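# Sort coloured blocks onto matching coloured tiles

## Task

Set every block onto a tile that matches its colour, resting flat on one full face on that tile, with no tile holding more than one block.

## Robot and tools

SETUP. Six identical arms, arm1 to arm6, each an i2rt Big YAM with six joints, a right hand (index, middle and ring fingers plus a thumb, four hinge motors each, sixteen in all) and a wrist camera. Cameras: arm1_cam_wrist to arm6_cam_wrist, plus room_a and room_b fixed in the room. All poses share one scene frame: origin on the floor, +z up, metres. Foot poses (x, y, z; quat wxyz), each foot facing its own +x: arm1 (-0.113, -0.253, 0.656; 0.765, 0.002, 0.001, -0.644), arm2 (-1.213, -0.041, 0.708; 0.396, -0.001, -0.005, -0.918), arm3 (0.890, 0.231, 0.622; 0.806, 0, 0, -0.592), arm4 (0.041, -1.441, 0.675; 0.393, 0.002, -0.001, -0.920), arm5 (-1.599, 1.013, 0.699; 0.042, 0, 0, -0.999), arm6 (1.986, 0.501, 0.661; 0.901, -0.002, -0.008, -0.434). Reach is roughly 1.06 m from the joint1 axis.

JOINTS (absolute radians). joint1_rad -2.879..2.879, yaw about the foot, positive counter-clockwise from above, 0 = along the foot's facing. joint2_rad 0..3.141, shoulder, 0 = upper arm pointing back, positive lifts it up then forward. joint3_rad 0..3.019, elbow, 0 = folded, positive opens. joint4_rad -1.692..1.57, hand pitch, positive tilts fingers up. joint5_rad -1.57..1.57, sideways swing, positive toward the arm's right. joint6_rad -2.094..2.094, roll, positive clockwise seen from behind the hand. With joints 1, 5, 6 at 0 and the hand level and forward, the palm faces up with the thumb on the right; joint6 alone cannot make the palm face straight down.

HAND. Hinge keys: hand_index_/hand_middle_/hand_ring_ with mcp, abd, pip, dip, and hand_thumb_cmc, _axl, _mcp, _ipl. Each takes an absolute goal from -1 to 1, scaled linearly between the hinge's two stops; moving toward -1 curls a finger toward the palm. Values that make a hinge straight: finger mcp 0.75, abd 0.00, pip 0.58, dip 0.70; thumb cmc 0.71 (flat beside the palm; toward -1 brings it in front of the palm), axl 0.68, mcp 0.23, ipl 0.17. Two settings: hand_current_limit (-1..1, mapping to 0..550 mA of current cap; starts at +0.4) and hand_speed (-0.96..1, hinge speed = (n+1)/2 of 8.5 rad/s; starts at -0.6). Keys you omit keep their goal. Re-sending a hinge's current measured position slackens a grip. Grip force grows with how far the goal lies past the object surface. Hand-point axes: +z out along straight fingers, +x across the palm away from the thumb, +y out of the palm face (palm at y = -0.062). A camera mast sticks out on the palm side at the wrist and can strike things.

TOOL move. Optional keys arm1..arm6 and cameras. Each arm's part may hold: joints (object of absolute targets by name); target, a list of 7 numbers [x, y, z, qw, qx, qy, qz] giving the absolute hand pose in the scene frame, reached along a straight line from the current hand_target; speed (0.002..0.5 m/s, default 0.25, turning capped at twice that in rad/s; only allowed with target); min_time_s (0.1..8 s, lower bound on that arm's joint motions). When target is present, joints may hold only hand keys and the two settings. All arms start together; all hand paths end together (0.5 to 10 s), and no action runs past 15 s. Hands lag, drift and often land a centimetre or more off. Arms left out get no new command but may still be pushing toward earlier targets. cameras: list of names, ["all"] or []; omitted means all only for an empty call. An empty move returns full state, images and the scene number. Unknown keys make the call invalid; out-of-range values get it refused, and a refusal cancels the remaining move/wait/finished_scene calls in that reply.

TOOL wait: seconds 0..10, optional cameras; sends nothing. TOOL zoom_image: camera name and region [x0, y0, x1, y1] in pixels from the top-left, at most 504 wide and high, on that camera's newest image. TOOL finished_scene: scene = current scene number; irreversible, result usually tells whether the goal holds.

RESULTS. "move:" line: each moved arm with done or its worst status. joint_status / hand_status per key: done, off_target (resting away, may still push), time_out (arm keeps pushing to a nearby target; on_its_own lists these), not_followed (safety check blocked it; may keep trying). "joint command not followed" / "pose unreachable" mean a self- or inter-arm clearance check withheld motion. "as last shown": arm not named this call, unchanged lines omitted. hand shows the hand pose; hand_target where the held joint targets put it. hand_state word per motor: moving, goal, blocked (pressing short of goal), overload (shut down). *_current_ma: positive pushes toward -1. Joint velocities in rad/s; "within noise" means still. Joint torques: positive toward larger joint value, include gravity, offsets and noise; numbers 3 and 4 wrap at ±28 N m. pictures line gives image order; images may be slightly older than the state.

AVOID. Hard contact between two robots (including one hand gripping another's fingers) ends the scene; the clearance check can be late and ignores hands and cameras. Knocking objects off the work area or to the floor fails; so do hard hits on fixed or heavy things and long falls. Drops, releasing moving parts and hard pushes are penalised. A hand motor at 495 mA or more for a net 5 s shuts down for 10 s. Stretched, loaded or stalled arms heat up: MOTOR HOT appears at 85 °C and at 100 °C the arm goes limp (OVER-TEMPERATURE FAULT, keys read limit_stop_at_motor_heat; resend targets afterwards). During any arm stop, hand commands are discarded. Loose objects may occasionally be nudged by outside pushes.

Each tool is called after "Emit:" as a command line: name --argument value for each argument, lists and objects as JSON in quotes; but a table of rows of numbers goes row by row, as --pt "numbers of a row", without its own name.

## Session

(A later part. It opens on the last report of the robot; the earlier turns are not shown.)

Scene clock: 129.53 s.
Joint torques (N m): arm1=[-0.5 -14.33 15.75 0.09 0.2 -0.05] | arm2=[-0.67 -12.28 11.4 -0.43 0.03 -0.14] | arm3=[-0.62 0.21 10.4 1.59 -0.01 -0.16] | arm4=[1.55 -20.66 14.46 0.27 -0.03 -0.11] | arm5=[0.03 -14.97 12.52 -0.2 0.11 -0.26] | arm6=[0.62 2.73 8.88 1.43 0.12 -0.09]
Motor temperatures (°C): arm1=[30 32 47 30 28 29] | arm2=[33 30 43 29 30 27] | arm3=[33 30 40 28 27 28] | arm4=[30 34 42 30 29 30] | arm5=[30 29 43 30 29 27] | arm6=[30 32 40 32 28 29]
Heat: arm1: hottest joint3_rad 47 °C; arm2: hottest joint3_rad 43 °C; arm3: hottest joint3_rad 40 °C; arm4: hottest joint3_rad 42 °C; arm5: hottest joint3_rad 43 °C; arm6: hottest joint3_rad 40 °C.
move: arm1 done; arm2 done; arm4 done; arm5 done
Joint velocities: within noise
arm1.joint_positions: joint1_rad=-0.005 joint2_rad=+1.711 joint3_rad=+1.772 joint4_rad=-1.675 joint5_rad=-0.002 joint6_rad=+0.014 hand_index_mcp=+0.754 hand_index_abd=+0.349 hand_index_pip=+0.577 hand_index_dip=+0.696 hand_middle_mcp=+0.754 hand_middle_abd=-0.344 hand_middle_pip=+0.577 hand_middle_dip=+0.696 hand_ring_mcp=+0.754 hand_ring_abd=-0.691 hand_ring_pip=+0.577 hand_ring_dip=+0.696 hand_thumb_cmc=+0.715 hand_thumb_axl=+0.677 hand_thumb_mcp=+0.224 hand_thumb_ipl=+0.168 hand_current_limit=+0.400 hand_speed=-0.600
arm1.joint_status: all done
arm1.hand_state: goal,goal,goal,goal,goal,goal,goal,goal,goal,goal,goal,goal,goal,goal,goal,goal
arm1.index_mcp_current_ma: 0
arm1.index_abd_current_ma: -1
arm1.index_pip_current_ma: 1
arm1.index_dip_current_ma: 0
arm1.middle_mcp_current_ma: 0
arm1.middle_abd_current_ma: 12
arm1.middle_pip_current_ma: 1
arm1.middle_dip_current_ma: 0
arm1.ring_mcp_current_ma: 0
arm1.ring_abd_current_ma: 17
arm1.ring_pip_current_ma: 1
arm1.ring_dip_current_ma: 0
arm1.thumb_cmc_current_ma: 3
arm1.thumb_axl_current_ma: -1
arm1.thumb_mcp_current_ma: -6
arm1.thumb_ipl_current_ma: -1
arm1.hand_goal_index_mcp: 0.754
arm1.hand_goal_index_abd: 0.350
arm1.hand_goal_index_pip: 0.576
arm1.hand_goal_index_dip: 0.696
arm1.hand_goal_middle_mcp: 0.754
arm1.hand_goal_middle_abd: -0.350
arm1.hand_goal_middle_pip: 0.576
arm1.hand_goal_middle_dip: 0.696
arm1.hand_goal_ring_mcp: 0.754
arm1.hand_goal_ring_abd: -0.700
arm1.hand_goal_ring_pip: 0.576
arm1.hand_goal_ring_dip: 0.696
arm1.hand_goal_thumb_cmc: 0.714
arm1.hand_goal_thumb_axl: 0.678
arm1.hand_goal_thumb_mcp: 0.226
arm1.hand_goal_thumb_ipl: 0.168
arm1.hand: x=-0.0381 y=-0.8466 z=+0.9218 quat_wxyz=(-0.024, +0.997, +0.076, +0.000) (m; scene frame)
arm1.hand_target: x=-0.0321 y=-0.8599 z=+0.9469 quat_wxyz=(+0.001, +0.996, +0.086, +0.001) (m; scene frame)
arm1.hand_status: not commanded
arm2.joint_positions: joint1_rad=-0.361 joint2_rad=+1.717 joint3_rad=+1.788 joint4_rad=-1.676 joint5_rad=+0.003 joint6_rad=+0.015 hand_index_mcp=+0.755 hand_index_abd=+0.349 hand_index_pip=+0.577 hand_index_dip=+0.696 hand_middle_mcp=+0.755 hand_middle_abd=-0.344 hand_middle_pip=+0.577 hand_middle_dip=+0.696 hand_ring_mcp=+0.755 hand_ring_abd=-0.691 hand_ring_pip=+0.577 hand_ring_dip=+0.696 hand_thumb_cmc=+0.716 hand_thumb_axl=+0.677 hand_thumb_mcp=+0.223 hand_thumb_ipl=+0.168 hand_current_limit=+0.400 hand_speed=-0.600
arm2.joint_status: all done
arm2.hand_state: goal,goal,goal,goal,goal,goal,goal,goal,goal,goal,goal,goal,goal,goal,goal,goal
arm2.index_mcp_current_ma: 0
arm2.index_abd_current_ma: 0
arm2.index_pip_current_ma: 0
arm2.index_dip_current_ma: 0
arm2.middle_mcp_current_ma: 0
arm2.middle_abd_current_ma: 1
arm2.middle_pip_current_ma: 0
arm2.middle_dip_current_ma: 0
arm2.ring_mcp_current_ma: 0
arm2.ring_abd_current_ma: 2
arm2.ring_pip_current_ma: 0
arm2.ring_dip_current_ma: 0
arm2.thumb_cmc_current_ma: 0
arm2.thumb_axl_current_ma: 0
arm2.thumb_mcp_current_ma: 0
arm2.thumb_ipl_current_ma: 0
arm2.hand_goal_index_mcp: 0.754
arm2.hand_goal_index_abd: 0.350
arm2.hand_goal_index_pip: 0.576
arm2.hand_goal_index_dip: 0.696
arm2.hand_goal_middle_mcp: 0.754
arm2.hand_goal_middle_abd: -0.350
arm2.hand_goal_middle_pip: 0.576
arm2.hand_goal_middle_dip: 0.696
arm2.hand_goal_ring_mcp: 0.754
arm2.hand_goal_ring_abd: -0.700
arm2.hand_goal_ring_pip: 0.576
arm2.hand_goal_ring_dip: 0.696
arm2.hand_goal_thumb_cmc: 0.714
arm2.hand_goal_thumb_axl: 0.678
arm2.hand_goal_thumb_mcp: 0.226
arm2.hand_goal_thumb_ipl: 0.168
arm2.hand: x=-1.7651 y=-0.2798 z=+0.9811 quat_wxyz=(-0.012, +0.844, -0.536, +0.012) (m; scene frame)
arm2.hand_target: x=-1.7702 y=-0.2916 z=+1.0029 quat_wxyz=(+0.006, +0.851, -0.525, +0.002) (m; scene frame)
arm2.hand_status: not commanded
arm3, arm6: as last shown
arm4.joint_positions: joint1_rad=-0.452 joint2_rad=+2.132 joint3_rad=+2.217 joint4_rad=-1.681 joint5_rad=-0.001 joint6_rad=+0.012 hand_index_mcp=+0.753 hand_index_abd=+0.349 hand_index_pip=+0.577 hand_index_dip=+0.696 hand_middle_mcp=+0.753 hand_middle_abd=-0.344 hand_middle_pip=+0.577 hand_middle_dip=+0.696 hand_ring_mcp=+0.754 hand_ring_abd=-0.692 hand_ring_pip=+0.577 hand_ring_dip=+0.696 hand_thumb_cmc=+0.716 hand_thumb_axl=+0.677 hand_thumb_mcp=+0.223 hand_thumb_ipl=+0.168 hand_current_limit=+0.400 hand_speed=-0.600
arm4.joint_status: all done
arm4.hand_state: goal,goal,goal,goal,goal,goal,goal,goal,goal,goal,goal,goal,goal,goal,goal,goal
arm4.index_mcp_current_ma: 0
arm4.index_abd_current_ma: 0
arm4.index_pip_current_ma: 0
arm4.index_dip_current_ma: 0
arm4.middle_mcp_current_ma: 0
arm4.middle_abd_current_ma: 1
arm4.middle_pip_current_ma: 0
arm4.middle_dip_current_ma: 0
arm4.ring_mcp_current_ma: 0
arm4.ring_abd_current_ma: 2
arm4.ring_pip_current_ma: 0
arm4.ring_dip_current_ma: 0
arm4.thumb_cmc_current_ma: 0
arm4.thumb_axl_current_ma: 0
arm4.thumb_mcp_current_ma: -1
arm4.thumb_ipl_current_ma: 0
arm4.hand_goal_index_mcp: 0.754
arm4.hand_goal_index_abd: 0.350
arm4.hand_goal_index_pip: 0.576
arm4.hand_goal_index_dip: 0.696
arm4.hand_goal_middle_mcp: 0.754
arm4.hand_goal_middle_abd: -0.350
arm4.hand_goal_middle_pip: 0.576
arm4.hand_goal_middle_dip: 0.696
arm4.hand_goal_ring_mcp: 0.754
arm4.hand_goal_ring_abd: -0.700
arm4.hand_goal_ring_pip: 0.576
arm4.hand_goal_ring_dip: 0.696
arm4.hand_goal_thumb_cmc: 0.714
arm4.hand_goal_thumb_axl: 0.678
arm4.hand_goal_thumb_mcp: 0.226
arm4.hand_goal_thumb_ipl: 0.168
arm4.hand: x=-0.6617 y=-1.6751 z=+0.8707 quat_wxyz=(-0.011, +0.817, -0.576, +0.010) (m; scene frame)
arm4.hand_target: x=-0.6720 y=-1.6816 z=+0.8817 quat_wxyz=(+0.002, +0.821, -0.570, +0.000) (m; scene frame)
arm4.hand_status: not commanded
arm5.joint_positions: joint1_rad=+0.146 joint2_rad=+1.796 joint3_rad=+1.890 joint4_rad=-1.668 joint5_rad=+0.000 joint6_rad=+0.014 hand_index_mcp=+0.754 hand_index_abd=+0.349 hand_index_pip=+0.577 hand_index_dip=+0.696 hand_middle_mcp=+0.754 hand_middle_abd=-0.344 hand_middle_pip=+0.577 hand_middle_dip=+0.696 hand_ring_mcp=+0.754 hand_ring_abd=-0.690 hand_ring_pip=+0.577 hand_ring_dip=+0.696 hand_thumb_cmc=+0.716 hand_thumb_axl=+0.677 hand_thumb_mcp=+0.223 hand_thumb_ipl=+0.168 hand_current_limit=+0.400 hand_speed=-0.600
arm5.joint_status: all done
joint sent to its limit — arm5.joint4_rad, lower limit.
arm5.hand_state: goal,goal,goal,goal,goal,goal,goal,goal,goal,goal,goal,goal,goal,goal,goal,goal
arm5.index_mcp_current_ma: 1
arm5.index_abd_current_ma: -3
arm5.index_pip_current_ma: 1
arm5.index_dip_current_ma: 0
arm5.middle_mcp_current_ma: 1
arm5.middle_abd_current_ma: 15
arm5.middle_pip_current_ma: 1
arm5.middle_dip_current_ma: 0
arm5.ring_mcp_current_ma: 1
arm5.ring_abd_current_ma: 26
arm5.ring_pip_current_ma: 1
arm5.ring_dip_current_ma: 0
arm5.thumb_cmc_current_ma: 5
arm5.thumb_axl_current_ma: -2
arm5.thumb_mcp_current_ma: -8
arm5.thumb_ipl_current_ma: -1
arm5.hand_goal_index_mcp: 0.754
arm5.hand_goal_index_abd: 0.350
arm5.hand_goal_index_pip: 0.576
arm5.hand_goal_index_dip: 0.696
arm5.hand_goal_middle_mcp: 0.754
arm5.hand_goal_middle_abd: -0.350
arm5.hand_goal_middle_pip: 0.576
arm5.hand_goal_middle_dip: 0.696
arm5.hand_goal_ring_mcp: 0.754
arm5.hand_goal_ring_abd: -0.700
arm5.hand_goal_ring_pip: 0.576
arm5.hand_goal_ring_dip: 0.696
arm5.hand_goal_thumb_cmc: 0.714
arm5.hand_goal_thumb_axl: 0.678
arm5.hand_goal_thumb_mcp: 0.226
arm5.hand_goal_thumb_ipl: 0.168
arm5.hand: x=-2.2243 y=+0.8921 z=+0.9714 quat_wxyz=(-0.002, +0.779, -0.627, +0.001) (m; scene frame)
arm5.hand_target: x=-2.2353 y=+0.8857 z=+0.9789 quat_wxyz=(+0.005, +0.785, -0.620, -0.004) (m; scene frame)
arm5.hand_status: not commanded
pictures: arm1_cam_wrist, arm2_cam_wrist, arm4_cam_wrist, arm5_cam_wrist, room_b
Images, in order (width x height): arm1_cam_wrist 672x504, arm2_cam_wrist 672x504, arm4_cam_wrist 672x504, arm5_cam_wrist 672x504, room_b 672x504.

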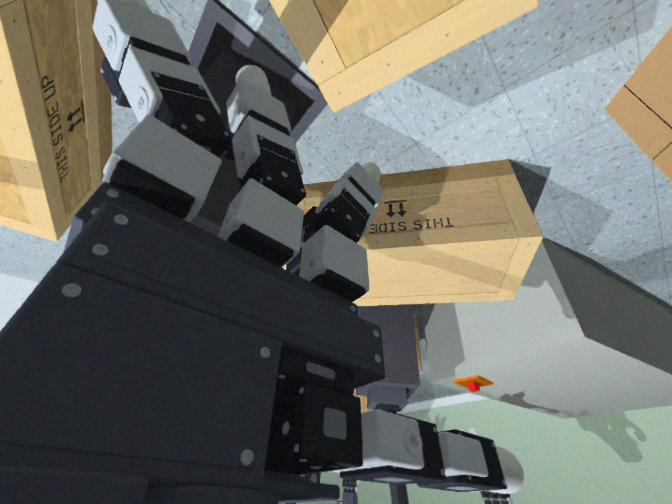

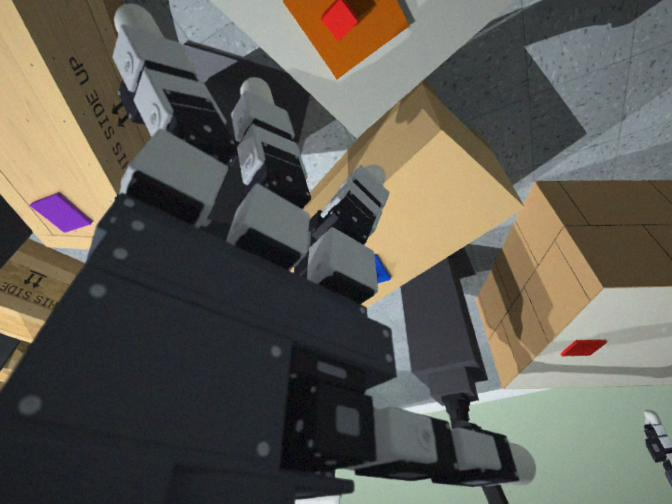

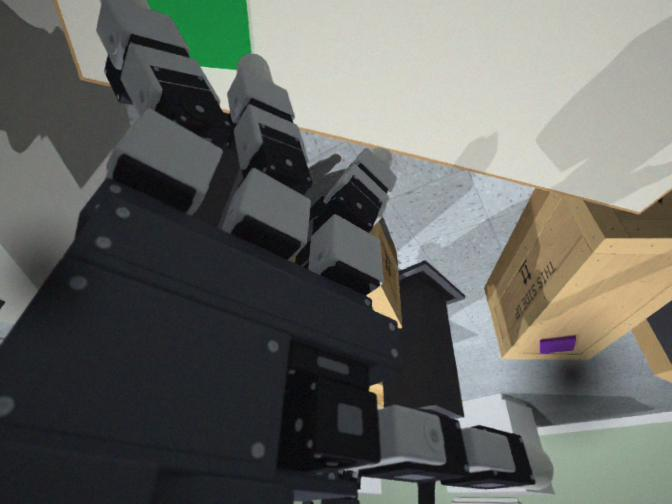

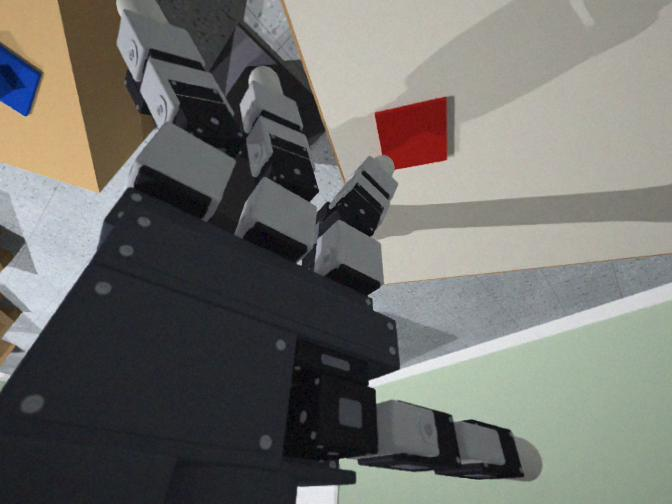

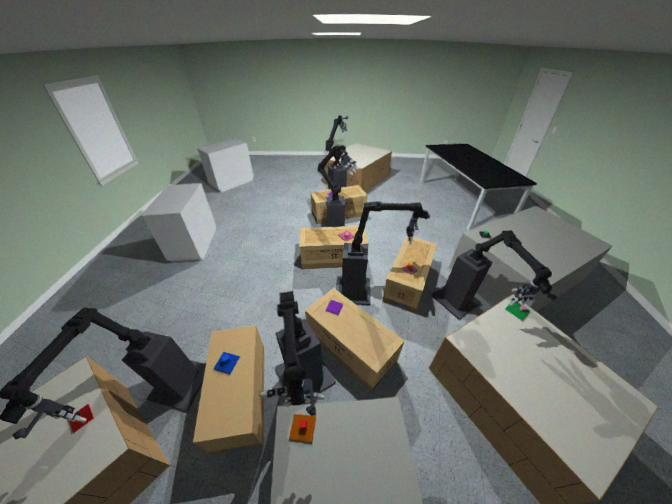

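Emit:
move --arm1 '{"joints":{"joint1_rad":0.0,"joint2_rad":2.05,"joint3_rad":2.2,"joint4_rad":-1.685,"joint5_rad":0,"joint6_rad":0},"min_time_s":2}' --arm2 '{"target":[-1.770,-0.271,0.69,0,0.842,-0.5395,0],"speed":0.15}' --arm4 '{"target":[-0.56,-1.866,0.90,0,0.8957,-0.4446,0],"speed":0.15}' --arm5 '{"target":[-2.256,1.052,0.92,0,0.6965,-0.7176,0],"speed":0.15}' --cameras '["arm1_cam_wrist","arm2_cam_wrist","arm4_cam_wrist","arm5_cam_wrist"]'

Scene clock: 169.87 s.
Joint torques (N m): arm1=[-0.44 -18.37 15.97 0.17 0.19 -0.06] | arm2=[-2.08 -13.39 6.58 0.5 0.26 -0.13] | arm3=[-0.67 0.26 10.39 1.59 -0.02 -0.16] | arm4=[1.03 -22.24 11.07 0.03 -0.05 -0.09] | arm5=[-0.73 -15.03 7.51 0.84 0.11 -0.2] | arm6=[0.62 2.67 8.88 1.43 0.12 -0.08]
Motor temperatures (°C): arm1=[30 33 48 30 28 29] | arm2=[33 31 44 29 30 27] | arm3=[33 30 41 28 27 28] | arm4=[30 36 43 30 29 30] | arm5=[30 32 43 30 29 27] | arm6=[30 32 40 32 28 29]
Heat: arm1: hottest joint3_rad 48 °C; arm2: hottest joint3_rad 44 °C; arm3: hottest joint3_rad 41 °C; arm4: hottest joint3_rad 43 °C; arm5: hottest joint3_rad 43 °C; arm6: hottest joint3_rad 40 °C.
move: arm1 done; arm2 done; arm4 done; arm5 off_target
Joint velocities: within noise
arm1.joint_positions: joint1_rad=-0.005 joint2_rad=+2.037 joint3_rad=+2.130 joint4_rad=-1.675 joint5_rad=-0.002 joint6_rad=+0.014 hand_index_mcp=+0.754 hand_index_abd=+0.349 hand_index_pip=+0.577 hand_index_dip=+0.696 hand_middle_mcp=+0.754 hand_middle_abd=-0.344 hand_middle_pip=+0.577 hand_middle_dip=+0.696 hand_ring_mcp=+0.754 hand_ring_abd=-0.691 hand_ring_pip=+0.577 hand_ring_dip=+0.696 hand_thumb_cmc=+0.715 hand_thumb_axl=+0.677 hand_thumb_mcp=+0.224 hand_thumb_ipl=+0.168 hand_current_limit=+0.400 hand_speed=-0.600
arm1.joint_status: all done
arm1.hand_state: goal,goal,goal,goal,goal,goal,goal,goal,goal,goal,goal,goal,goal,goal,goal,goal
arm1.index_mcp_current_ma: 0
arm1.index_abd_current_ma: -1
arm1.index_pip_current_ma: 1
arm1.index_dip_current_ma: 0
arm1.middle_mcp_current_ma: 0
arm1.middle_abd_current_ma: 12
arm1.middle_pip_current_ma: 1
arm1.middle_dip_current_ma: 0
arm1.ring_mcp_current_ma: 0
arm1.ring_abd_current_ma: 17
arm1.ring_pip_current_ma: 1
arm1.ring_dip_current_ma: 0
arm1.thumb_cmc_current_ma: 3
arm1.thumb_axl_current_ma: -1
arm1.thumb_mcp_current_ma: -6
arm1.thumb_ipl_current_ma: -1
arm1.hand_goal_index_mcp: 0.754
arm1.hand_goal_index_abd: 0.350
arm1.hand_goal_index_pip: 0.576
arm1.hand_goal_index_dip: 0.696
arm1.hand_goal_middle_mcp: 0.754
arm1.hand_goal_middle_abd: -0.350
arm1.hand_goal_middle_pip: 0.576
arm1.hand_goal_middle_dip: 0.696
arm1.hand_goal_ring_mcp: 0.754
arm1.hand_goal_ring_abd: -0.700
arm1.hand_goal_ring_pip: 0.576
arm1.hand_goal_ring_dip: 0.696
arm1.hand_goal_thumb_cmc: 0.714
arm1.hand_goal_thumb_axl: 0.678
arm1.hand_goal_thumb_mcp: 0.226
arm1.hand_goal_thumb_ipl: 0.168
arm1.hand: x=-0.0185 y=-0.9626 z=+0.8781 quat_wxyz=(-0.008, +0.997, +0.076, +0.001) (m; scene frame)
arm1.hand_target: x=-0.0120 y=-0.9752 z=+0.9007 quat_wxyz=(+0.016, +0.996, +0.086, +0.002) (m; scene frame)
arm1.hand_status: not commanded
arm2.joint_positions: joint1_rad=-0.372 joint2_rad=+1.924 joint3_rad=+1.255 joint4_rad=-0.925 joint5_rad=+0.007 joint6_rad=+0.015 hand_index_mcp=+0.754 hand_index_abd=+0.349 hand_index_pip=+0.577 hand_index_dip=+0.696 hand_middle_mcp=+0.754 hand_middle_abd=-0.344 hand_middle_pip=+0.577 hand_middle_dip=+0.696 hand_ring_mcp=+0.754 hand_ring_abd=-0.691 hand_ring_pip=+0.577 hand_ring_dip=+0.696 hand_thumb_cmc=+0.716 hand_thumb_axl=+0.677 hand_thumb_mcp=+0.223 hand_thumb_ipl=+0.168 hand_current_limit=+0.400 hand_speed=-0.600
arm2.joint_status: not commanded
arm2.hand_state: goal,goal,goal,goal,goal,goal,goal,goal,goal,goal,goal,goal,goal,goal,goal,goal
arm2.index_mcp_current_ma: 0
arm2.index_abd_current_ma: 0
arm2.index_pip_current_ma: 0
arm2.index_dip_current_ma: 0
arm2.middle_mcp_current_ma: 0
arm2.middle_abd_current_ma: 1
arm2.middle_pip_current_ma: 0
arm2.middle_dip_current_ma: 0
arm2.ring_mcp_current_ma: 0
arm2.ring_abd_current_ma: 2
arm2.ring_pip_current_ma: 0
arm2.ring_dip_current_ma: 0
arm2.thumb_cmc_current_ma: 0
arm2.thumb_axl_current_ma: 0
arm2.thumb_mcp_current_ma: 0
arm2.thumb_ipl_current_ma: 0
arm2.hand_goal_index_mcp: 0.754
arm2.hand_goal_index_abd: 0.350
arm2.hand_goal_index_pip: 0.576
arm2.hand_goal_index_dip: 0.696
arm2.hand_goal_middle_mcp: 0.754
arm2.hand_goal_middle_abd: -0.350
arm2.hand_goal_middle_pip: 0.576
arm2.hand_goal_middle_dip: 0.696
arm2.hand_goal_ring_mcp: 0.754
arm2.hand_goal_ring_abd: -0.700
arm2.hand_goal_ring_pip: 0.576
arm2.hand_goal_ring_dip: 0.696
arm2.hand_goal_thumb_cmc: 0.714
arm2.hand_goal_thumb_axl: 0.678
arm2.hand_goal_thumb_mcp: 0.226
arm2.hand_goal_thumb_ipl: 0.168
arm2.hand: x=-1.7613 y=-0.2732 z=+0.6851 quat_wxyz=(-0.009, +0.841, -0.541, +0.007) (m; scene frame)
arm2.hand_target: x=-1.7697 y=-0.2710 z=+0.6900 quat_wxyz=(+0.000, +0.842, -0.539, +0.000) (m; scene frame)
arm2.hand_status: done (0.010 m and 1.3 deg from the pose sent, 0.291 m and 2.0 deg at the start)
arm3, arm6: as last shown
arm4.joint_positions: joint1_rad=-0.158 joint2_rad=+2.102 joint3_rad=+2.213 joint4_rad=-1.691 joint5_rad=+0.003 joint6_rad=+0.011 hand_index_mcp=+0.753 hand_index_abd=+0.349 hand_index_pip=+0.577 hand_index_dip=+0.696 hand_middle_mcp=+0.753 hand_middle_abd=-0.344 hand_middle_pip=+0.577 hand_middle_dip=+0.696 hand_ring_mcp=+0.754 hand_ring_abd=-0.692 hand_ring_pip=+0.577 hand_ring_dip=+0.696 hand_thumb_cmc=+0.716 hand_thumb_axl=+0.677 hand_thumb_mcp=+0.223 hand_thumb_ipl=+0.168 hand_current_limit=+0.400 hand_speed=-0.600
arm4.joint_status: not commanded
arm4.hand_state: goal,goal,goal,goal,goal,goal,goal,goal,goal,goal,goal,goal,goal,goal,goal,goal
arm4.index_mcp_current_ma: 0
arm4.index_abd_current_ma: 0
arm4.index_pip_current_ma: 0
arm4.index_dip_current_ma: 0
arm4.middle_mcp_current_ma: 0
arm4.middle_abd_current_ma: 1
arm4.middle_pip_current_ma: 0
arm4.middle_dip_current_ma: 0
arm4.ring_mcp_current_ma: 0
arm4.ring_abd_current_ma: 2
arm4.ring_pip_current_ma: 0
arm4.ring_dip_current_ma: 0
arm4.thumb_cmc_current_ma: 0
arm4.thumb_axl_current_ma: 0
arm4.thumb_mcp_current_ma: -1
arm4.thumb_ipl_current_ma: 0
arm4.hand_goal_index_mcp: 0.754
arm4.hand_goal_index_abd: 0.350
arm4.hand_goal_index_pip: 0.576
arm4.hand_goal_index_dip: 0.696
arm4.hand_goal_middle_mcp: 0.754
arm4.hand_goal_middle_abd: -0.350
arm4.hand_goal_middle_pip: 0.576
arm4.hand_goal_middle_dip: 0.696
arm4.hand_goal_ring_mcp: 0.754
arm4.hand_goal_ring_abd: -0.700
arm4.hand_goal_ring_pip: 0.576
arm4.hand_goal_ring_dip: 0.696
arm4.hand_goal_thumb_cmc: 0.714
arm4.hand_goal_thumb_axl: 0.678
arm4.hand_goal_thumb_mcp: 0.226
arm4.hand_goal_thumb_ipl: 0.168
arm4.hand: x=-0.5594 y=-1.8649 z=+0.8902 quat_wxyz=(-0.005, +0.893, -0.450, +0.003) (m; scene frame)
arm4.hand_target: x=-0.5599 y=-1.8659 z=+0.9001 quat_wxyz=(+0.000, +0.896, -0.445, +0.000) (m; scene frame)
arm4.hand_status: done (0.010 m and 0.9 deg from the pose sent, 0.218 m and 17.7 deg at the start)
arm5.joint_positions: joint1_rad=-0.099 joint2_rad=+1.818 joint3_rad=+1.837 joint4_rad=-1.563 joint5_rad=+0.000 joint6_rad=+0.014 hand_index_mcp=+0.754 hand_index_abd=+0.349 hand_index_pip=+0.577 hand_index_dip=+0.696 hand_middle_mcp=+0.754 hand_middle_abd=-0.344 hand_middle_pip=+0.577 hand_middle_dip=+0.696 hand_ring_mcp=+0.754 hand_ring_abd=-0.690 hand_ring_pip=+0.577 hand_ring_dip=+0.696 hand_thumb_cmc=+0.716 hand_thumb_axl=+0.677 hand_thumb_mcp=+0.223 hand_thumb_ipl=+0.168 hand_current_limit=+0.400 hand_speed=-0.600
arm5.joint_status: not commanded
arm5.hand_state: goal,goal,goal,goal,goal,goal,goal,goal,goal,goal,goal,goal,goal,goal,goal,goal
arm5.index_mcp_current_ma: 1
arm5.index_abd_current_ma: -3
arm5.index_pip_current_ma: 1
arm5.index_dip_current_ma: 0
arm5.middle_mcp_current_ma: 1
arm5.middle_abd_current_ma: 14
arm5.middle_pip_current_ma: 1
arm5.middle_dip_current_ma: 0
arm5.ring_mcp_current_ma: 1
arm5.ring_abd_current_ma: 25
arm5.ring_pip_current_ma: 1
arm5.ring_dip_current_ma: 0
arm5.thumb_cmc_current_ma: 5
arm5.thumb_axl_current_ma: -2
arm5.thumb_mcp_current_ma: -9
arm5.thumb_ipl_current_ma: -1
arm5.hand_goal_index_mcp: 0.754
arm5.hand_goal_index_abd: 0.350
arm5.hand_goal_index_pip: 0.576
arm5.hand_goal_index_dip: 0.696
arm5.hand_goal_middle_mcp: 0.754
arm5.hand_goal_middle_abd: -0.350
arm5.hand_goal_middle_pip: 0.576
arm5.hand_goal_middle_dip: 0.696
arm5.hand_goal_ring_mcp: 0.754
arm5.hand_goal_ring_abd: -0.700
arm5.hand_goal_ring_pip: 0.576
arm5.hand_goal_ring_dip: 0.696
arm5.hand_goal_thumb_cmc: 0.714
arm5.hand_goal_thumb_axl: 0.678
arm5.hand_goal_thumb_mcp: 0.226
arm5.hand_goal_thumb_ipl: 0.168
arm5.hand: x=-2.2520 y=+1.0478 z=+0.9423 quat_wxyz=(+0.009, +0.696, -0.717, -0.009) (m; scene frame)
arm5.hand_target: x=-2.2553 y=+1.0520 z=+0.9201 quat_wxyz=(+0.000, +0.696, -0.718, +0.000) (m; scene frame)
arm5.hand_status: off_target (0.023 m and 1.5 deg from the pose sent, 0.171 m and 14.1 deg at the start)
pictures: arm1_cam_wrist, arm2_cam_wrist, arm4_cam_wrist, arm5_cam_wrist
Images, in order (width x height): arm1_cam_wrist 672x504, arm2_cam_wrist 672x504, arm4_cam_wrist 672x504, arm5_cam_wrist 672x504.

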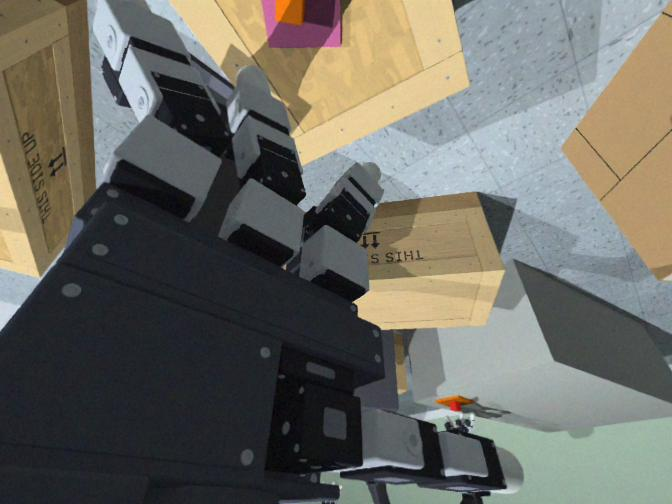

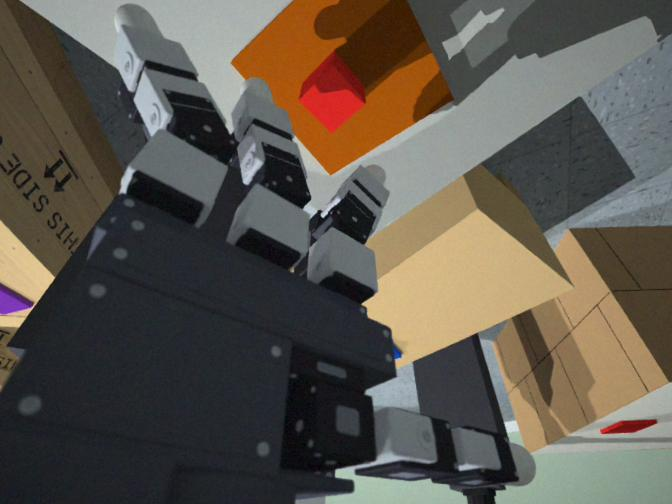

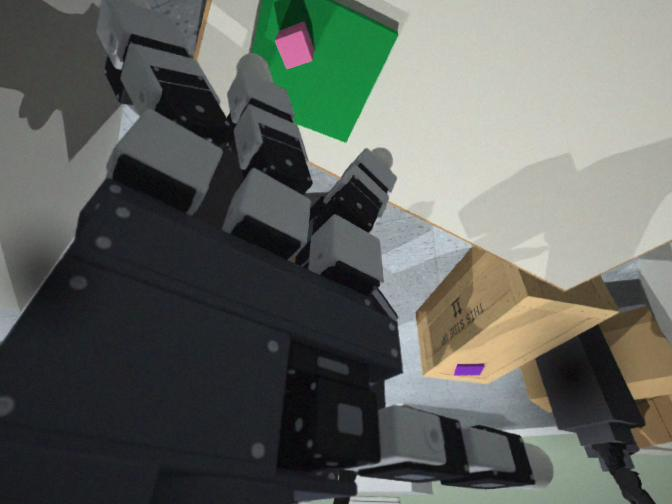

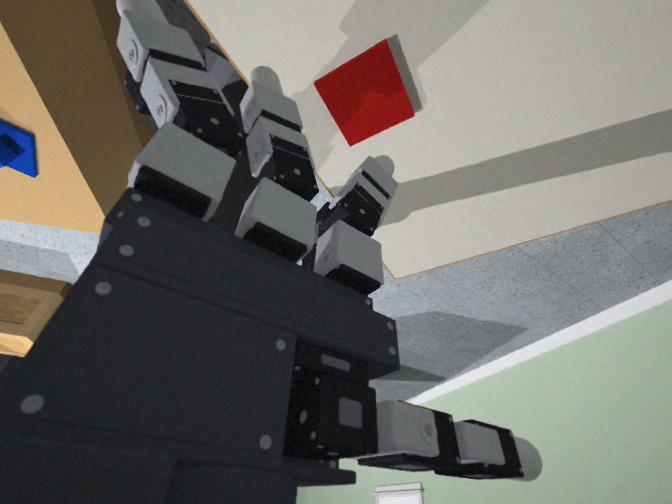

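Emit:
zoom_image --camera "arm2_cam_wrist" --region '[240, 0, 440, 180]'

Emit:
zoom_image --camera "arm4_cam_wrist" --region '[230, 0, 410, 160]'

Scaled by 2.520 from the camera's 672x504 image, which has a finer 960x720 frame.

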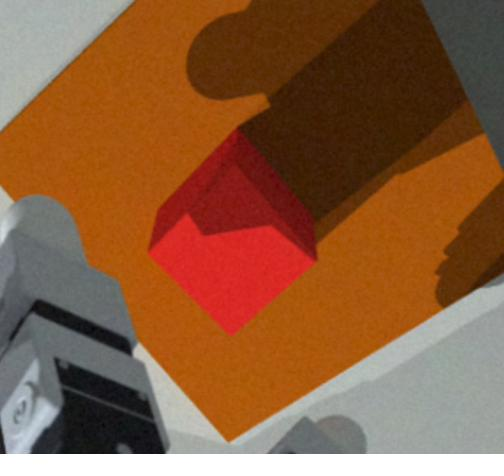

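Scaled by 2.800 from the camera's 672x504 image, which has a finer 960x720 frame.

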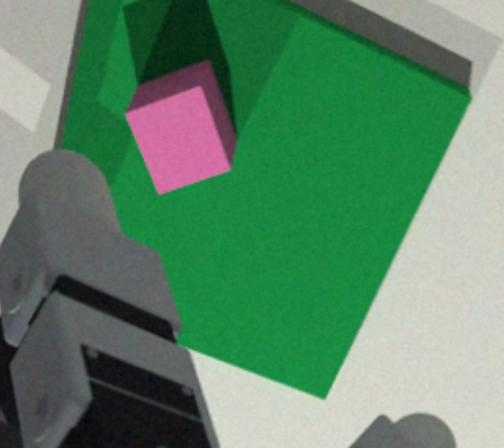

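Emit:
move --arm1 '{"target":[0.039,-0.939,0.70,0,0.9921,0.1253,0],"speed":0.15}' --arm2 '{"target":[-1.772,-0.258,0.605,0,0.8241,-0.5664,0],"speed":0.12}' --arm4 '{"target":[-0.546,-1.852,0.84,0,0.7518,-0.6594,0],"speed":0.15}' --arm5 '{"joints":{"joint1_rad":1.4,"joint2_rad":1.8,"joint3_rad":1.95,"joint4_rad":-1.68,"joint5_rad":0,"joint6_rad":0},"min_time_s":4}' --cameras '["arm1_cam_wrist","arm2_cam_wrist","arm4_cam_wrist","arm5_cam_wrist"]'

Scene clock: 246.80 s.
Joint torques (N m): arm1=[-0.32 -17.85 8.65 1.17 0.2 -0.05] | arm2=[-2.14 -10.87 5.03 1.29 0.19 0.19] | arm3=[-0.62 0.21 10.4 1.61 -0.02 -0.16] | arm4=[1.73 -21.89 8.28 0.91 0.01 0.17] | arm5=[-0.56 -18.2 12.51 -0.32 0.17 -0.26] | arm6=[0.62 2.67 8.87 1.43 0.12 -0.08]
Motor temperatures (°C): arm1=[30 34 52 30 28 29] | arm2=[33 32 40 29 30 27] | arm3=[32 30 42 28 27 28] | arm4=[30 42 43 30 29 30] | arm5=[30 31 42 30 29 27] | arm6=[30 32 41 32 28 29]
Heat: arm1: hottest joint3_rad 52 °C; arm2: hottest joint3_rad 40 °C; arm3: hottest joint3_rad 42 °C; arm4: hottest joint3_rad 43 °C; arm5: hottest joint3_rad 42 °C; arm6: hottest joint3_rad 41 °C.
move: arm1 off_target; arm2 off_target; arm4 done; arm5 done
Joint velocities: within noise
arm1.joint_positions: joint1_rad=+0.074 joint2_rad=+2.048 joint3_rad=+1.700 joint4_rad=-1.212 joint5_rad=-0.001 joint6_rad=+0.014 hand_index_mcp=+0.754 hand_index_abd=+0.349 hand_index_pip=+0.577 hand_index_dip=+0.696 hand_middle_mcp=+0.754 hand_middle_abd=-0.344 hand_middle_pip=+0.577 hand_middle_dip=+0.696 hand_ring_mcp=+0.754 hand_ring_abd=-0.692 hand_ring_pip=+0.577 hand_ring_dip=+0.696 hand_thumb_cmc=+0.715 hand_thumb_axl=+0.677 hand_thumb_mcp=+0.224 hand_thumb_ipl=+0.168 hand_current_limit=+0.400 hand_speed=-0.600
arm1.joint_status: not commanded
arm1.hand_state: goal,goal,goal,goal,goal,goal,goal,goal,goal,goal,goal,goal,goal,goal,goal,goal
arm1.index_mcp_current_ma: 0
arm1.index_abd_current_ma: -1
arm1.index_pip_current_ma: 1
arm1.index_dip_current_ma: 0
arm1.middle_mcp_current_ma: 0
arm1.middle_abd_current_ma: 12
arm1.middle_pip_current_ma: 1
arm1.middle_dip_current_ma: 0
arm1.ring_mcp_current_ma: 0
arm1.ring_abd_current_ma: 17
arm1.ring_pip_current_ma: 1
arm1.ring_dip_current_ma: 0
arm1.thumb_cmc_current_ma: 3
arm1.thumb_axl_current_ma: -1
arm1.thumb_mcp_current_ma: -6
arm1.thumb_ipl_current_ma: -1
arm1.hand_goal_index_mcp: 0.754
arm1.hand_goal_index_abd: 0.350
arm1.hand_goal_index_pip: 0.576
arm1.hand_goal_index_dip: 0.696
arm1.hand_goal_middle_mcp: 0.754
arm1.hand_goal_middle_abd: -0.350
arm1.hand_goal_middle_pip: 0.576
arm1.hand_goal_middle_dip: 0.696
arm1.hand_goal_ring_mcp: 0.754
arm1.hand_goal_ring_abd: -0.700
arm1.hand_goal_ring_pip: 0.576
arm1.hand_goal_ring_dip: 0.696
arm1.hand_goal_thumb_cmc: 0.714
arm1.hand_goal_thumb_axl: 0.678
arm1.hand_goal_thumb_mcp: 0.226
arm1.hand_goal_thumb_ipl: 0.168
arm1.hand: x=+0.0337 y=-0.9404 z=+0.7118 quat_wxyz=(+0.003, +0.993, +0.115, +0.002) (m; scene frame)
arm1.hand_target: x=+0.0390 y=-0.9388 z=+0.7002 quat_wxyz=(+0.000, +0.992, +0.125, +0.000) (m; scene frame)
arm1.hand_status: off_target (0.013 m and 1.2 deg from the pose sent, 0.189 m and 5.7 deg at the start)
arm2.joint_positions: joint1_rad=-0.385 joint2_rad=+2.028 joint3_rad=+1.225 joint4_rad=-0.756 joint5_rad=+0.008 joint6_rad=+0.038 hand_index_mcp=+0.770 hand_index_abd=+0.350 hand_index_pip=+0.590 hand_index_dip=+0.701 hand_middle_mcp=+0.773 hand_middle_abd=-0.352 hand_middle_pip=+0.591 hand_middle_dip=+0.702 hand_ring_mcp=+0.754 hand_ring_abd=-0.692 hand_ring_pip=+0.577 hand_ring_dip=+0.696 hand_thumb_cmc=+0.716 hand_thumb_axl=+0.677 hand_thumb_mcp=+0.223 hand_thumb_ipl=+0.168 hand_current_limit=+0.400 hand_speed=-0.600
arm2.joint_status: not commanded
arm2.hand_state: goal,goal,goal,goal,goal,goal,goal,goal,goal,goal,goal,goal,goal,goal,goal,goal
arm2.index_mcp_current_ma: 7
arm2.index_abd_current_ma: 0
arm2.index_pip_current_ma: 5
arm2.index_dip_current_ma: 1
arm2.middle_mcp_current_ma: 10
arm2.middle_abd_current_ma: 0
arm2.middle_pip_current_ma: 5
arm2.middle_dip_current_ma: 1
arm2.ring_mcp_current_ma: 0
arm2.ring_abd_current_ma: 1
arm2.ring_pip_current_ma: 0
arm2.ring_dip_current_ma: 0
arm2.thumb_cmc_current_ma: 0
arm2.thumb_axl_current_ma: 0
arm2.thumb_mcp_current_ma: -1
arm2.thumb_ipl_current_ma: 0
arm2.hand_goal_index_mcp: 0.754
arm2.hand_goal_index_abd: 0.350
arm2.hand_goal_index_pip: 0.576
arm2.hand_goal_index_dip: 0.696
arm2.hand_goal_middle_mcp: 0.754
arm2.hand_goal_middle_abd: -0.350
arm2.hand_goal_middle_pip: 0.576
arm2.hand_goal_middle_dip: 0.696
arm2.hand_goal_ring_mcp: 0.754
arm2.hand_goal_ring_abd: -0.700
arm2.hand_goal_ring_pip: 0.576
arm2.hand_goal_ring_dip: 0.696
arm2.hand_goal_thumb_cmc: 0.714
arm2.hand_goal_thumb_axl: 0.678
arm2.hand_goal_thumb_mcp: 0.226
arm2.hand_goal_thumb_ipl: 0.168
arm2.hand: x=-1.7720 y=-0.2679 z=+0.6284 quat_wxyz=(+0.006, +0.831, -0.556, -0.003) (m; scene frame)
arm2.hand_target: x=-1.7709 y=-0.2577 z=+0.6058 quat_wxyz=(+0.000, +0.824, -0.566, +0.000) (m; scene frame)
arm2.hand_status: off_target (0.025 m and 1.7 deg from the pose sent, 0.082 m and 3.7 deg at the start)
arm3, arm6: as last shown
arm4.joint_positions: joint1_rad=-0.111 joint2_rad=+2.100 joint3_rad=+2.091 joint4_rad=-1.553 joint5_rad=+0.003 joint6_rad=+0.560 hand_index_mcp=+0.753 hand_index_abd=+0.349 hand_index_pip=+0.577 hand_index_dip=+0.696 hand_middle_mcp=+0.753 hand_middle_abd=-0.344 hand_middle_pip=+0.577 hand_middle_dip=+0.696 hand_ring_mcp=+0.754 hand_ring_abd=-0.692 hand_ring_pip=+0.577 hand_ring_dip=+0.696 hand_thumb_cmc=+0.715 hand_thumb_axl=+0.677 hand_thumb_mcp=+0.223 hand_thumb_ipl=+0.168 hand_current_limit=+0.400 hand_speed=-0.600
arm4.joint_status: not commanded
arm4.hand_state: goal,goal,goal,goal,goal,goal,goal,goal,goal,goal,goal,goal,goal,goal,goal,goal
arm4.index_mcp_current_ma: 0
arm4.index_abd_current_ma: 0
arm4.index_pip_current_ma: 0
arm4.index_dip_current_ma: 0
arm4.middle_mcp_current_ma: 0
arm4.middle_abd_current_ma: 1
arm4.middle_pip_current_ma: 0
arm4.middle_dip_current_ma: 0
arm4.ring_mcp_current_ma: 0
arm4.ring_abd_current_ma: 2
arm4.ring_pip_current_ma: 0
arm4.ring_dip_current_ma: 0
arm4.thumb_cmc_current_ma: 0
arm4.thumb_axl_current_ma: 0
arm4.thumb_mcp_current_ma: -1
arm4.thumb_ipl_current_ma: 0
arm4.hand_goal_index_mcp: 0.754
arm4.hand_goal_index_abd: 0.350
arm4.hand_goal_index_pip: 0.576
arm4.hand_goal_index_dip: 0.696
arm4.hand_goal_middle_mcp: 0.754
arm4.hand_goal_middle_abd: -0.350
arm4.hand_goal_middle_pip: 0.576
arm4.hand_goal_middle_dip: 0.696
arm4.hand_goal_ring_mcp: 0.754
arm4.hand_goal_ring_abd: -0.700
arm4.hand_goal_ring_pip: 0.576
arm4.hand_goal_ring_dip: 0.696
arm4.hand_goal_thumb_cmc: 0.714
arm4.hand_goal_thumb_axl: 0.678
arm4.hand_goal_thumb_mcp: 0.226
arm4.hand_goal_thumb_ipl: 0.168
arm4.hand: x=-0.5508 y=-1.8492 z=+0.8465 quat_wxyz=(+0.003, +0.753, -0.658, +0.000) (m; scene frame)
arm4.hand_target: x=-0.5461 y=-1.8519 z=+0.8401 quat_wxyz=(+0.000, +0.752, -0.659, +0.000) (m; scene frame)
arm4.hand_status: done (0.008 m and 0.4 deg from the pose sent, 0.053 m and 29.1 deg at the start)
arm5.joint_positions: joint1_rad=+1.407 joint2_rad=+1.814 joint3_rad=+1.900 joint4_rad=-1.666 joint5_rad=-0.001 joint6_rad=+0.014 hand_index_mcp=+0.754 hand_index_abd=+0.349 hand_index_pip=+0.577 hand_index_dip=+0.696 hand_middle_mcp=+0.754 hand_middle_abd=-0.344 hand_middle_pip=+0.577 hand_middle_dip=+0.696 hand_ring_mcp=+0.754 hand_ring_abd=-0.690 hand_ring_pip=+0.577 hand_ring_dip=+0.696 hand_thumb_cmc=+0.716 hand_thumb_axl=+0.677 hand_thumb_mcp=+0.223 hand_thumb_ipl=+0.168 hand_current_limit=+0.400 hand_speed=-0.600
arm5.joint_status: all done
joint sent to its limit — arm5.joint4_rad, lower limit.
arm5.hand_state: goal,goal,goal,goal,goal,goal,goal,goal,goal,goal,goal,goal,goal,goal,goal,goal
arm5.index_mcp_current_ma: 1
arm5.index_abd_current_ma: -3
arm5.index_pip_current_ma: 1
arm5.index_dip_current_ma: 0
arm5.middle_mcp_current_ma: 1
arm5.middle_abd_current_ma: 13
arm5.middle_pip_current_ma: 1
arm5.middle_dip_current_ma: 0
arm5.ring_mcp_current_ma: 1
arm5.ring_abd_current_ma: 24
arm5.ring_pip_current_ma: 1
arm5.ring_dip_current_ma: 0
arm5.thumb_cmc_current_ma: 4
arm5.thumb_axl_current_ma: -2
arm5.thumb_mcp_current_ma: -9
arm5.thumb_ipl_current_ma: -1
arm5.hand_goal_index_mcp: 0.754
arm5.hand_goal_index_abd: 0.350
arm5.hand_goal_index_pip: 0.576
arm5.hand_goal_index_dip: 0.696
arm5.hand_goal_middle_mcp: 0.754
arm5.hand_goal_middle_abd: -0.350
arm5.hand_goal_middle_pip: 0.576
arm5.hand_goal_middle_dip: 0.696
arm5.hand_goal_ring_mcp: 0.754
arm5.hand_goal_ring_abd: -0.700
arm5.hand_goal_ring_pip: 0.576
arm5.hand_goal_ring_dip: 0.696
arm5.hand_goal_thumb_cmc: 0.714
arm5.hand_goal_thumb_axl: 0.678
arm5.hand_goal_thumb_mcp: 0.226
arm5.hand_goal_thumb_ipl: 0.168
arm5.hand: x=-1.6748 y=+0.3753 z=+0.9653 quat_wxyz=(-0.004, +0.999, -0.047, +0.001) (m; scene frame)
arm5.hand_target: x=-1.6784 y=+0.3703 z=+0.9963 quat_wxyz=(+0.022, +0.999, -0.044, -0.001) (m; scene frame)
arm5.hand_status: not commanded
pictures: arm1_cam_wrist, arm2_cam_wrist, arm4_cam_wrist, arm5_cam_wrist
Images, in order (width x height): arm1_cam_wrist 672x504, arm2_cam_wrist 672x504, arm4_cam_wrist 672x504, arm5_cam_wrist 672x504.

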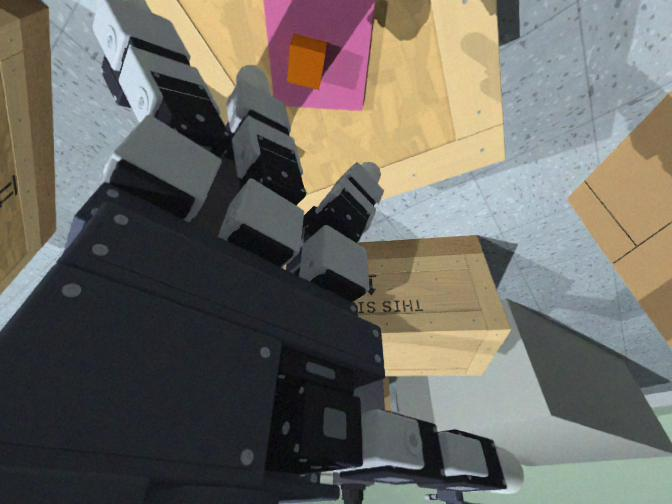

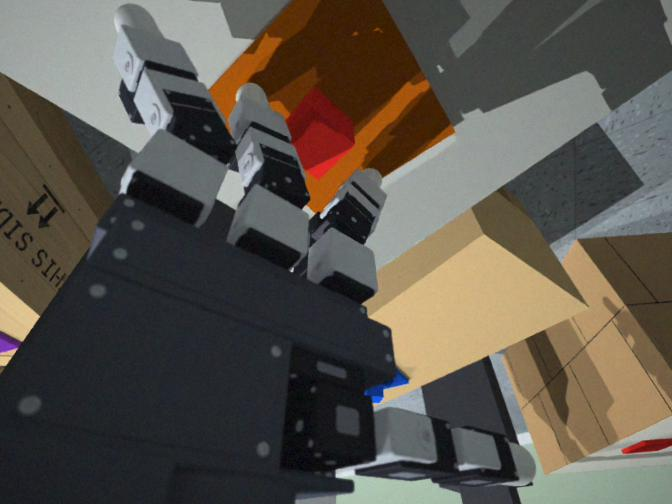

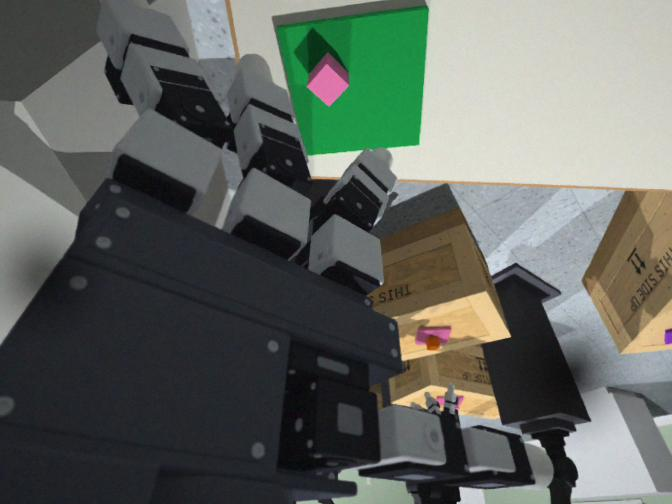

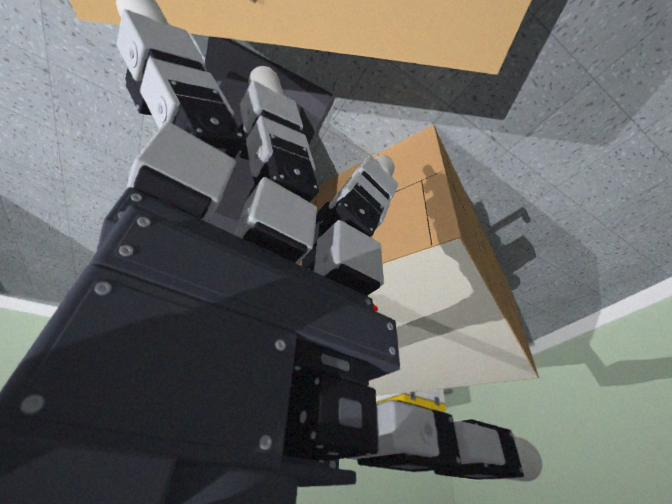

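Emit:
zoom_image --camera "arm1_cam_wrist" --region '[230, 0, 410, 160]'

Emit:
move --arm2 '{"target":[-1.779,-0.274,0.64,0,0.8241,-0.5664,0],"speed":0.1}' --arm4 '{"target":[-0.551,-1.853,0.79,0,0.7518,-0.6594,0],"speed":0.1}' --arm5 '{"target":[-1.69,0.25,0.95,0,0.9990,-0.0448,0],"speed":0.15}' --cameras '["arm2_cam_wrist","arm4_cam_wrist","arm5_cam_wrist"]'

Scaled by 2.800 from the camera's 672x504 image, which has a finer 960x720 frame.

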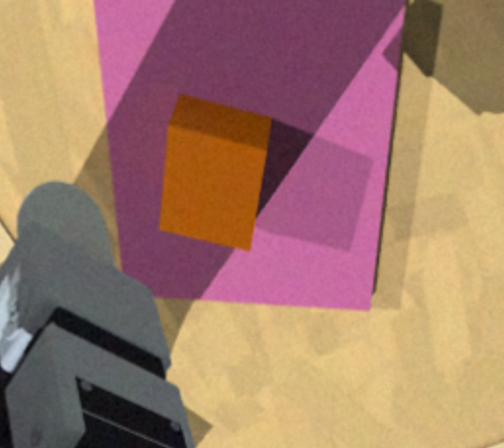

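Scene clock: 280.03 s.
Joint torques (N m): arm1=[-0.26 -17.85 8.62 1.17 0.2 -0.04] | arm2=[-0.73 -13.39 8.17 -0.51 0.17 0.2] | arm3=[-0.62 0.21 10.39 1.59 -0.02 -0.16] | arm4=[1.61 -19.6 8.4 1.02 0.03 0.13] | arm5=[-0.73 -19.14 12.57 0.1 0.19 -0.27] | arm6=[0.62 2.67 8.88 1.43 0.12 -0.08]
Motor temperatures (°C): arm1=[30 37 43 30 28 29] | arm2=[33 32 39 29 30 27] | arm3=[32 30 42 28 27 28] | arm4=[30 39 41 30 29 30] | arm5=[30 33 45 30 29 27] | arm6=[30 32 41 32 28 29]
Heat: arm1: hottest joint3_rad 43 °C; arm2: hottest joint3_rad 39 °C; arm3: hottest joint3_rad 42 °C; arm4: hottest joint3_rad 41 °C; arm5: hottest joint3_rad 45 °C; arm6: hottest joint3_rad 41 °C.
move: arm2 off_target; arm4 off_target; arm5 off_target
Joint velocities: within noise
arm1, arm3, arm6: as last shown
arm2.joint_positions: joint1_rad=-0.384 joint2_rad=+2.028 joint3_rad=+1.233 joint4_rad=-0.805 joint5_rad=+0.008 joint6_rad=+0.057 hand_index_mcp=+0.750 hand_index_abd=+0.348 hand_index_pip=+0.574 hand_index_dip=+0.696 hand_middle_mcp=+0.753 hand_middle_abd=-0.352 hand_middle_pip=+0.577 hand_middle_dip=+0.698 hand_ring_mcp=+0.754 hand_ring_abd=-0.692 hand_ring_pip=+0.577 hand_ring_dip=+0.696 hand_thumb_cmc=+0.716 hand_thumb_axl=+0.677 hand_thumb_mcp=+0.223 hand_thumb_ipl=+0.168 hand_current_limit=+0.400 hand_speed=-0.600
arm2.joint_status: not commanded
arm2.hand_state: goal,goal,goal,goal,goal,goal,goal,goal,goal,goal,goal,goal,goal,goal,goal,goal
arm2.index_mcp_current_ma: -1
arm2.index_abd_current_ma: 0
arm2.index_pip_current_ma: 0
arm2.index_dip_current_ma: 0
arm2.middle_mcp_current_ma: 0
arm2.middle_abd_current_ma: 0
arm2.middle_pip_current_ma: 0
arm2.middle_dip_current_ma: 0
arm2.ring_mcp_current_ma: 0
arm2.ring_abd_current_ma: 1
arm2.ring_pip_current_ma: 0
arm2.ring_dip_current_ma: 0
arm2.thumb_cmc_current_ma: 0
arm2.thumb_axl_current_ma: 0
arm2.thumb_mcp_current_ma: -1
arm2.thumb_ipl_current_ma: 0
arm2.hand_goal_index_mcp: 0.754
arm2.hand_goal_index_abd: 0.350
arm2.hand_goal_index_pip: 0.576
arm2.hand_goal_index_dip: 0.696
arm2.hand_goal_middle_mcp: 0.754
arm2.hand_goal_middle_abd: -0.350
arm2.hand_goal_middle_pip: 0.576
arm2.hand_goal_middle_dip: 0.696
arm2.hand_goal_ring_mcp: 0.754
arm2.hand_goal_ring_abd: -0.700
arm2.hand_goal_ring_pip: 0.576
arm2.hand_goal_ring_dip: 0.696
arm2.hand_goal_thumb_cmc: 0.714
arm2.hand_goal_thumb_axl: 0.678
arm2.hand_goal_thumb_mcp: 0.226
arm2.hand_goal_thumb_ipl: 0.168
arm2.hand: x=-1.7643 y=-0.2633 z=+0.6270 quat_wxyz=(-0.012, +0.826, -0.563, +0.008) (m; scene frame)
arm2.hand_target: x=-1.7784 y=-0.2737 z=+0.6403 quat_wxyz=(+0.000, +0.824, -0.566, +0.000) (m; scene frame)
arm2.hand_status: off_target (0.022 m and 1.7 deg from the pose sent, 0.015 m and 1.7 deg at the start)
arm4.joint_positions: joint1_rad=-0.111 joint2_rad=+2.100 joint3_rad=+2.002 joint4_rad=-1.440 joint5_rad=+0.003 joint6_rad=+0.560 hand_index_mcp=+0.753 hand_index_abd=+0.349 hand_index_pip=+0.577 hand_index_dip=+0.696 hand_middle_mcp=+0.753 hand_middle_abd=-0.344 hand_middle_pip=+0.577 hand_middle_dip=+0.696 hand_ring_mcp=+0.754 hand_ring_abd=-0.692 hand_ring_pip=+0.577 hand_ring_dip=+0.696 hand_thumb_cmc=+0.715 hand_thumb_axl=+0.677 hand_thumb_mcp=+0.223 hand_thumb_ipl=+0.168 hand_current_limit=+0.400 hand_speed=-0.600
arm4.joint_status: not commanded
arm4.hand_state: goal,goal,goal,goal,goal,goal,goal,goal,goal,goal,goal,goal,goal,goal,goal,goal
arm4.index_mcp_current_ma: 0
arm4.index_abd_current_ma: 0
arm4.index_pip_current_ma: 0
arm4.index_dip_current_ma: 0
arm4.middle_mcp_current_ma: 0
arm4.middle_abd_current_ma: 1
arm4.middle_pip_current_ma: 0
arm4.middle_dip_current_ma: 0
arm4.ring_mcp_current_ma: 0
arm4.ring_abd_current_ma: 2
arm4.ring_pip_current_ma: 0
arm4.ring_dip_current_ma: 0
arm4.thumb_cmc_current_ma: 0
arm4.thumb_axl_current_ma: 0
arm4.thumb_mcp_current_ma: -1
arm4.thumb_ipl_current_ma: 0
arm4.hand_goal_index_mcp: 0.754
arm4.hand_goal_index_abd: 0.350
arm4.hand_goal_index_pip: 0.576
arm4.hand_goal_index_dip: 0.696
arm4.hand_goal_middle_mcp: 0.754
arm4.hand_goal_middle_abd: -0.350
arm4.hand_goal_middle_pip: 0.576
arm4.hand_goal_middle_dip: 0.696
arm4.hand_goal_ring_mcp: 0.754
arm4.hand_goal_ring_abd: -0.700
arm4.hand_goal_ring_pip: 0.576
arm4.hand_goal_ring_dip: 0.696
arm4.hand_goal_thumb_cmc: 0.714
arm4.hand_goal_thumb_axl: 0.678
arm4.hand_goal_thumb_mcp: 0.226
arm4.hand_goal_thumb_ipl: 0.168
arm4.hand: x=-0.5538 y=-1.8520 z=+0.8140 quat_wxyz=(+0.015, +0.753, -0.658, -0.002) (m; scene frame)
arm4.hand_target: x=-0.5506 y=-1.8525 z=+0.7902 quat_wxyz=(+0.000, +0.752, -0.659, +0.000) (m; scene frame)
arm4.hand_status: off_target (0.024 m and 1.8 deg from the pose sent, 0.057 m and 0.5 deg at the start)
arm5.joint_positions: joint1_rad=+1.407 joint2_rad=+2.119 joint3_rad=+2.299 joint4_rad=-1.669 joint5_rad=+0.001 joint6_rad=+0.013 hand_index_mcp=+0.754 hand_index_abd=+0.349 hand_index_pip=+0.577 hand_index_dip=+0.696 hand_middle_mcp=+0.754 hand_middle_abd=-0.344 hand_middle_pip=+0.577 hand_middle_dip=+0.696 hand_ring_mcp=+0.754 hand_ring_abd=-0.690 hand_ring_pip=+0.577 hand_ring_dip=+0.696 hand_thumb_cmc=+0.716 hand_thumb_axl=+0.677 hand_thumb_mcp=+0.223 hand_thumb_ipl=+0.168 hand_current_limit=+0.400 hand_speed=-0.600
arm5.joint_status: not commanded
arm5.hand_state: goal,goal,goal,goal,goal,goal,goal,goal,goal,goal,goal,goal,goal,goal,goal,goal
arm5.index_mcp_current_ma: 0
arm5.index_abd_current_ma: -3
arm5.index_pip_current_ma: 1
arm5.index_dip_current_ma: 0
arm5.middle_mcp_current_ma: 0
arm5.middle_abd_current_ma: 13
arm5.middle_pip_current_ma: 1
arm5.middle_dip_current_ma: 0
arm5.ring_mcp_current_ma: 0
arm5.ring_abd_current_ma: 24
arm5.ring_pip_current_ma: 1
arm5.ring_dip_current_ma: 0
arm5.thumb_cmc_current_ma: 4
arm5.thumb_axl_current_ma: -2
arm5.thumb_mcp_current_ma: -9
arm5.thumb_ipl_current_ma: -1
arm5.hand_goal_index_mcp: 0.754
arm5.hand_goal_index_abd: 0.350
arm5.hand_goal_index_pip: 0.576
arm5.hand_goal_index_dip: 0.696
arm5.hand_goal_middle_mcp: 0.754
arm5.hand_goal_middle_abd: -0.350
arm5.hand_goal_middle_pip: 0.576
arm5.hand_goal_middle_dip: 0.696
arm5.hand_goal_ring_mcp: 0.754
arm5.hand_goal_ring_abd: -0.700
arm5.hand_goal_ring_pip: 0.576
arm5.hand_goal_ring_dip: 0.696
arm5.hand_goal_thumb_cmc: 0.714
arm5.hand_goal_thumb_axl: 0.678
arm5.hand_goal_thumb_mcp: 0.226
arm5.hand_goal_thumb_ipl: 0.168
arm5.hand: x=-1.6844 y=+0.2601 z=+0.9455 quat_wxyz=(+0.040, +0.998, -0.047, -0.002) (m; scene frame)
arm5.hand_target: x=-1.6899 y=+0.2510 z=+0.9495 quat_wxyz=(+0.048, +0.998, -0.043, -0.004) (m; scene frame)
arm5.hand_status: off_target (0.012 m and 4.6 deg from the pose sent, 0.127 m and 0.6 deg at the start; a joint's target at an end of its range on 46 of 48 steps)
pictures: arm2_cam_wrist, arm4_cam_wrist, arm5_cam_wrist
Images, in order (width x height): arm2_cam_wrist 672x504, arm4_cam_wrist 672x504, arm5_cam_wrist 672x504.

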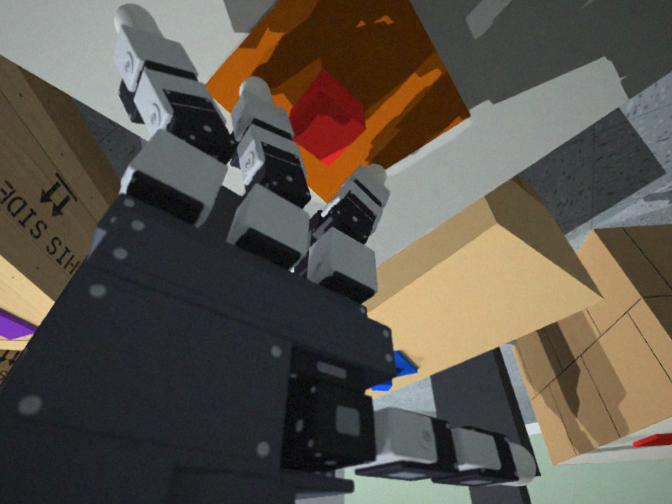

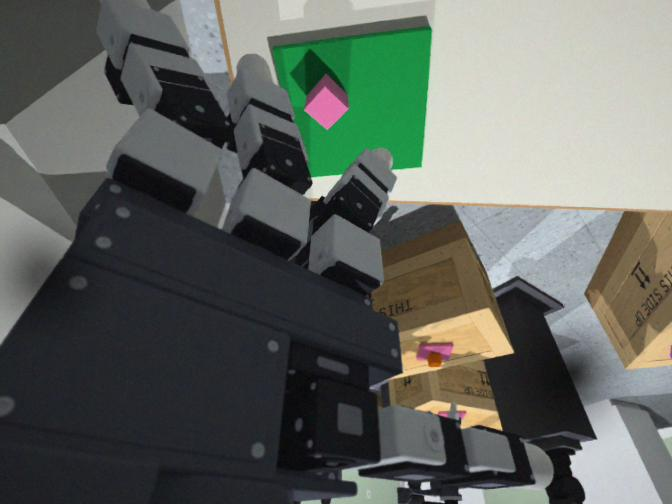

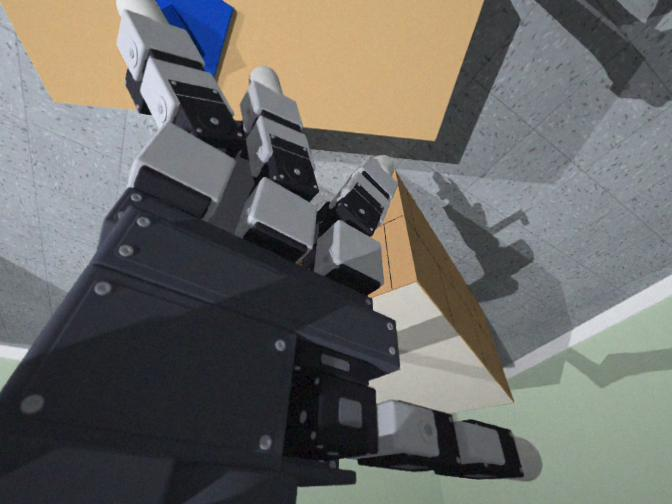

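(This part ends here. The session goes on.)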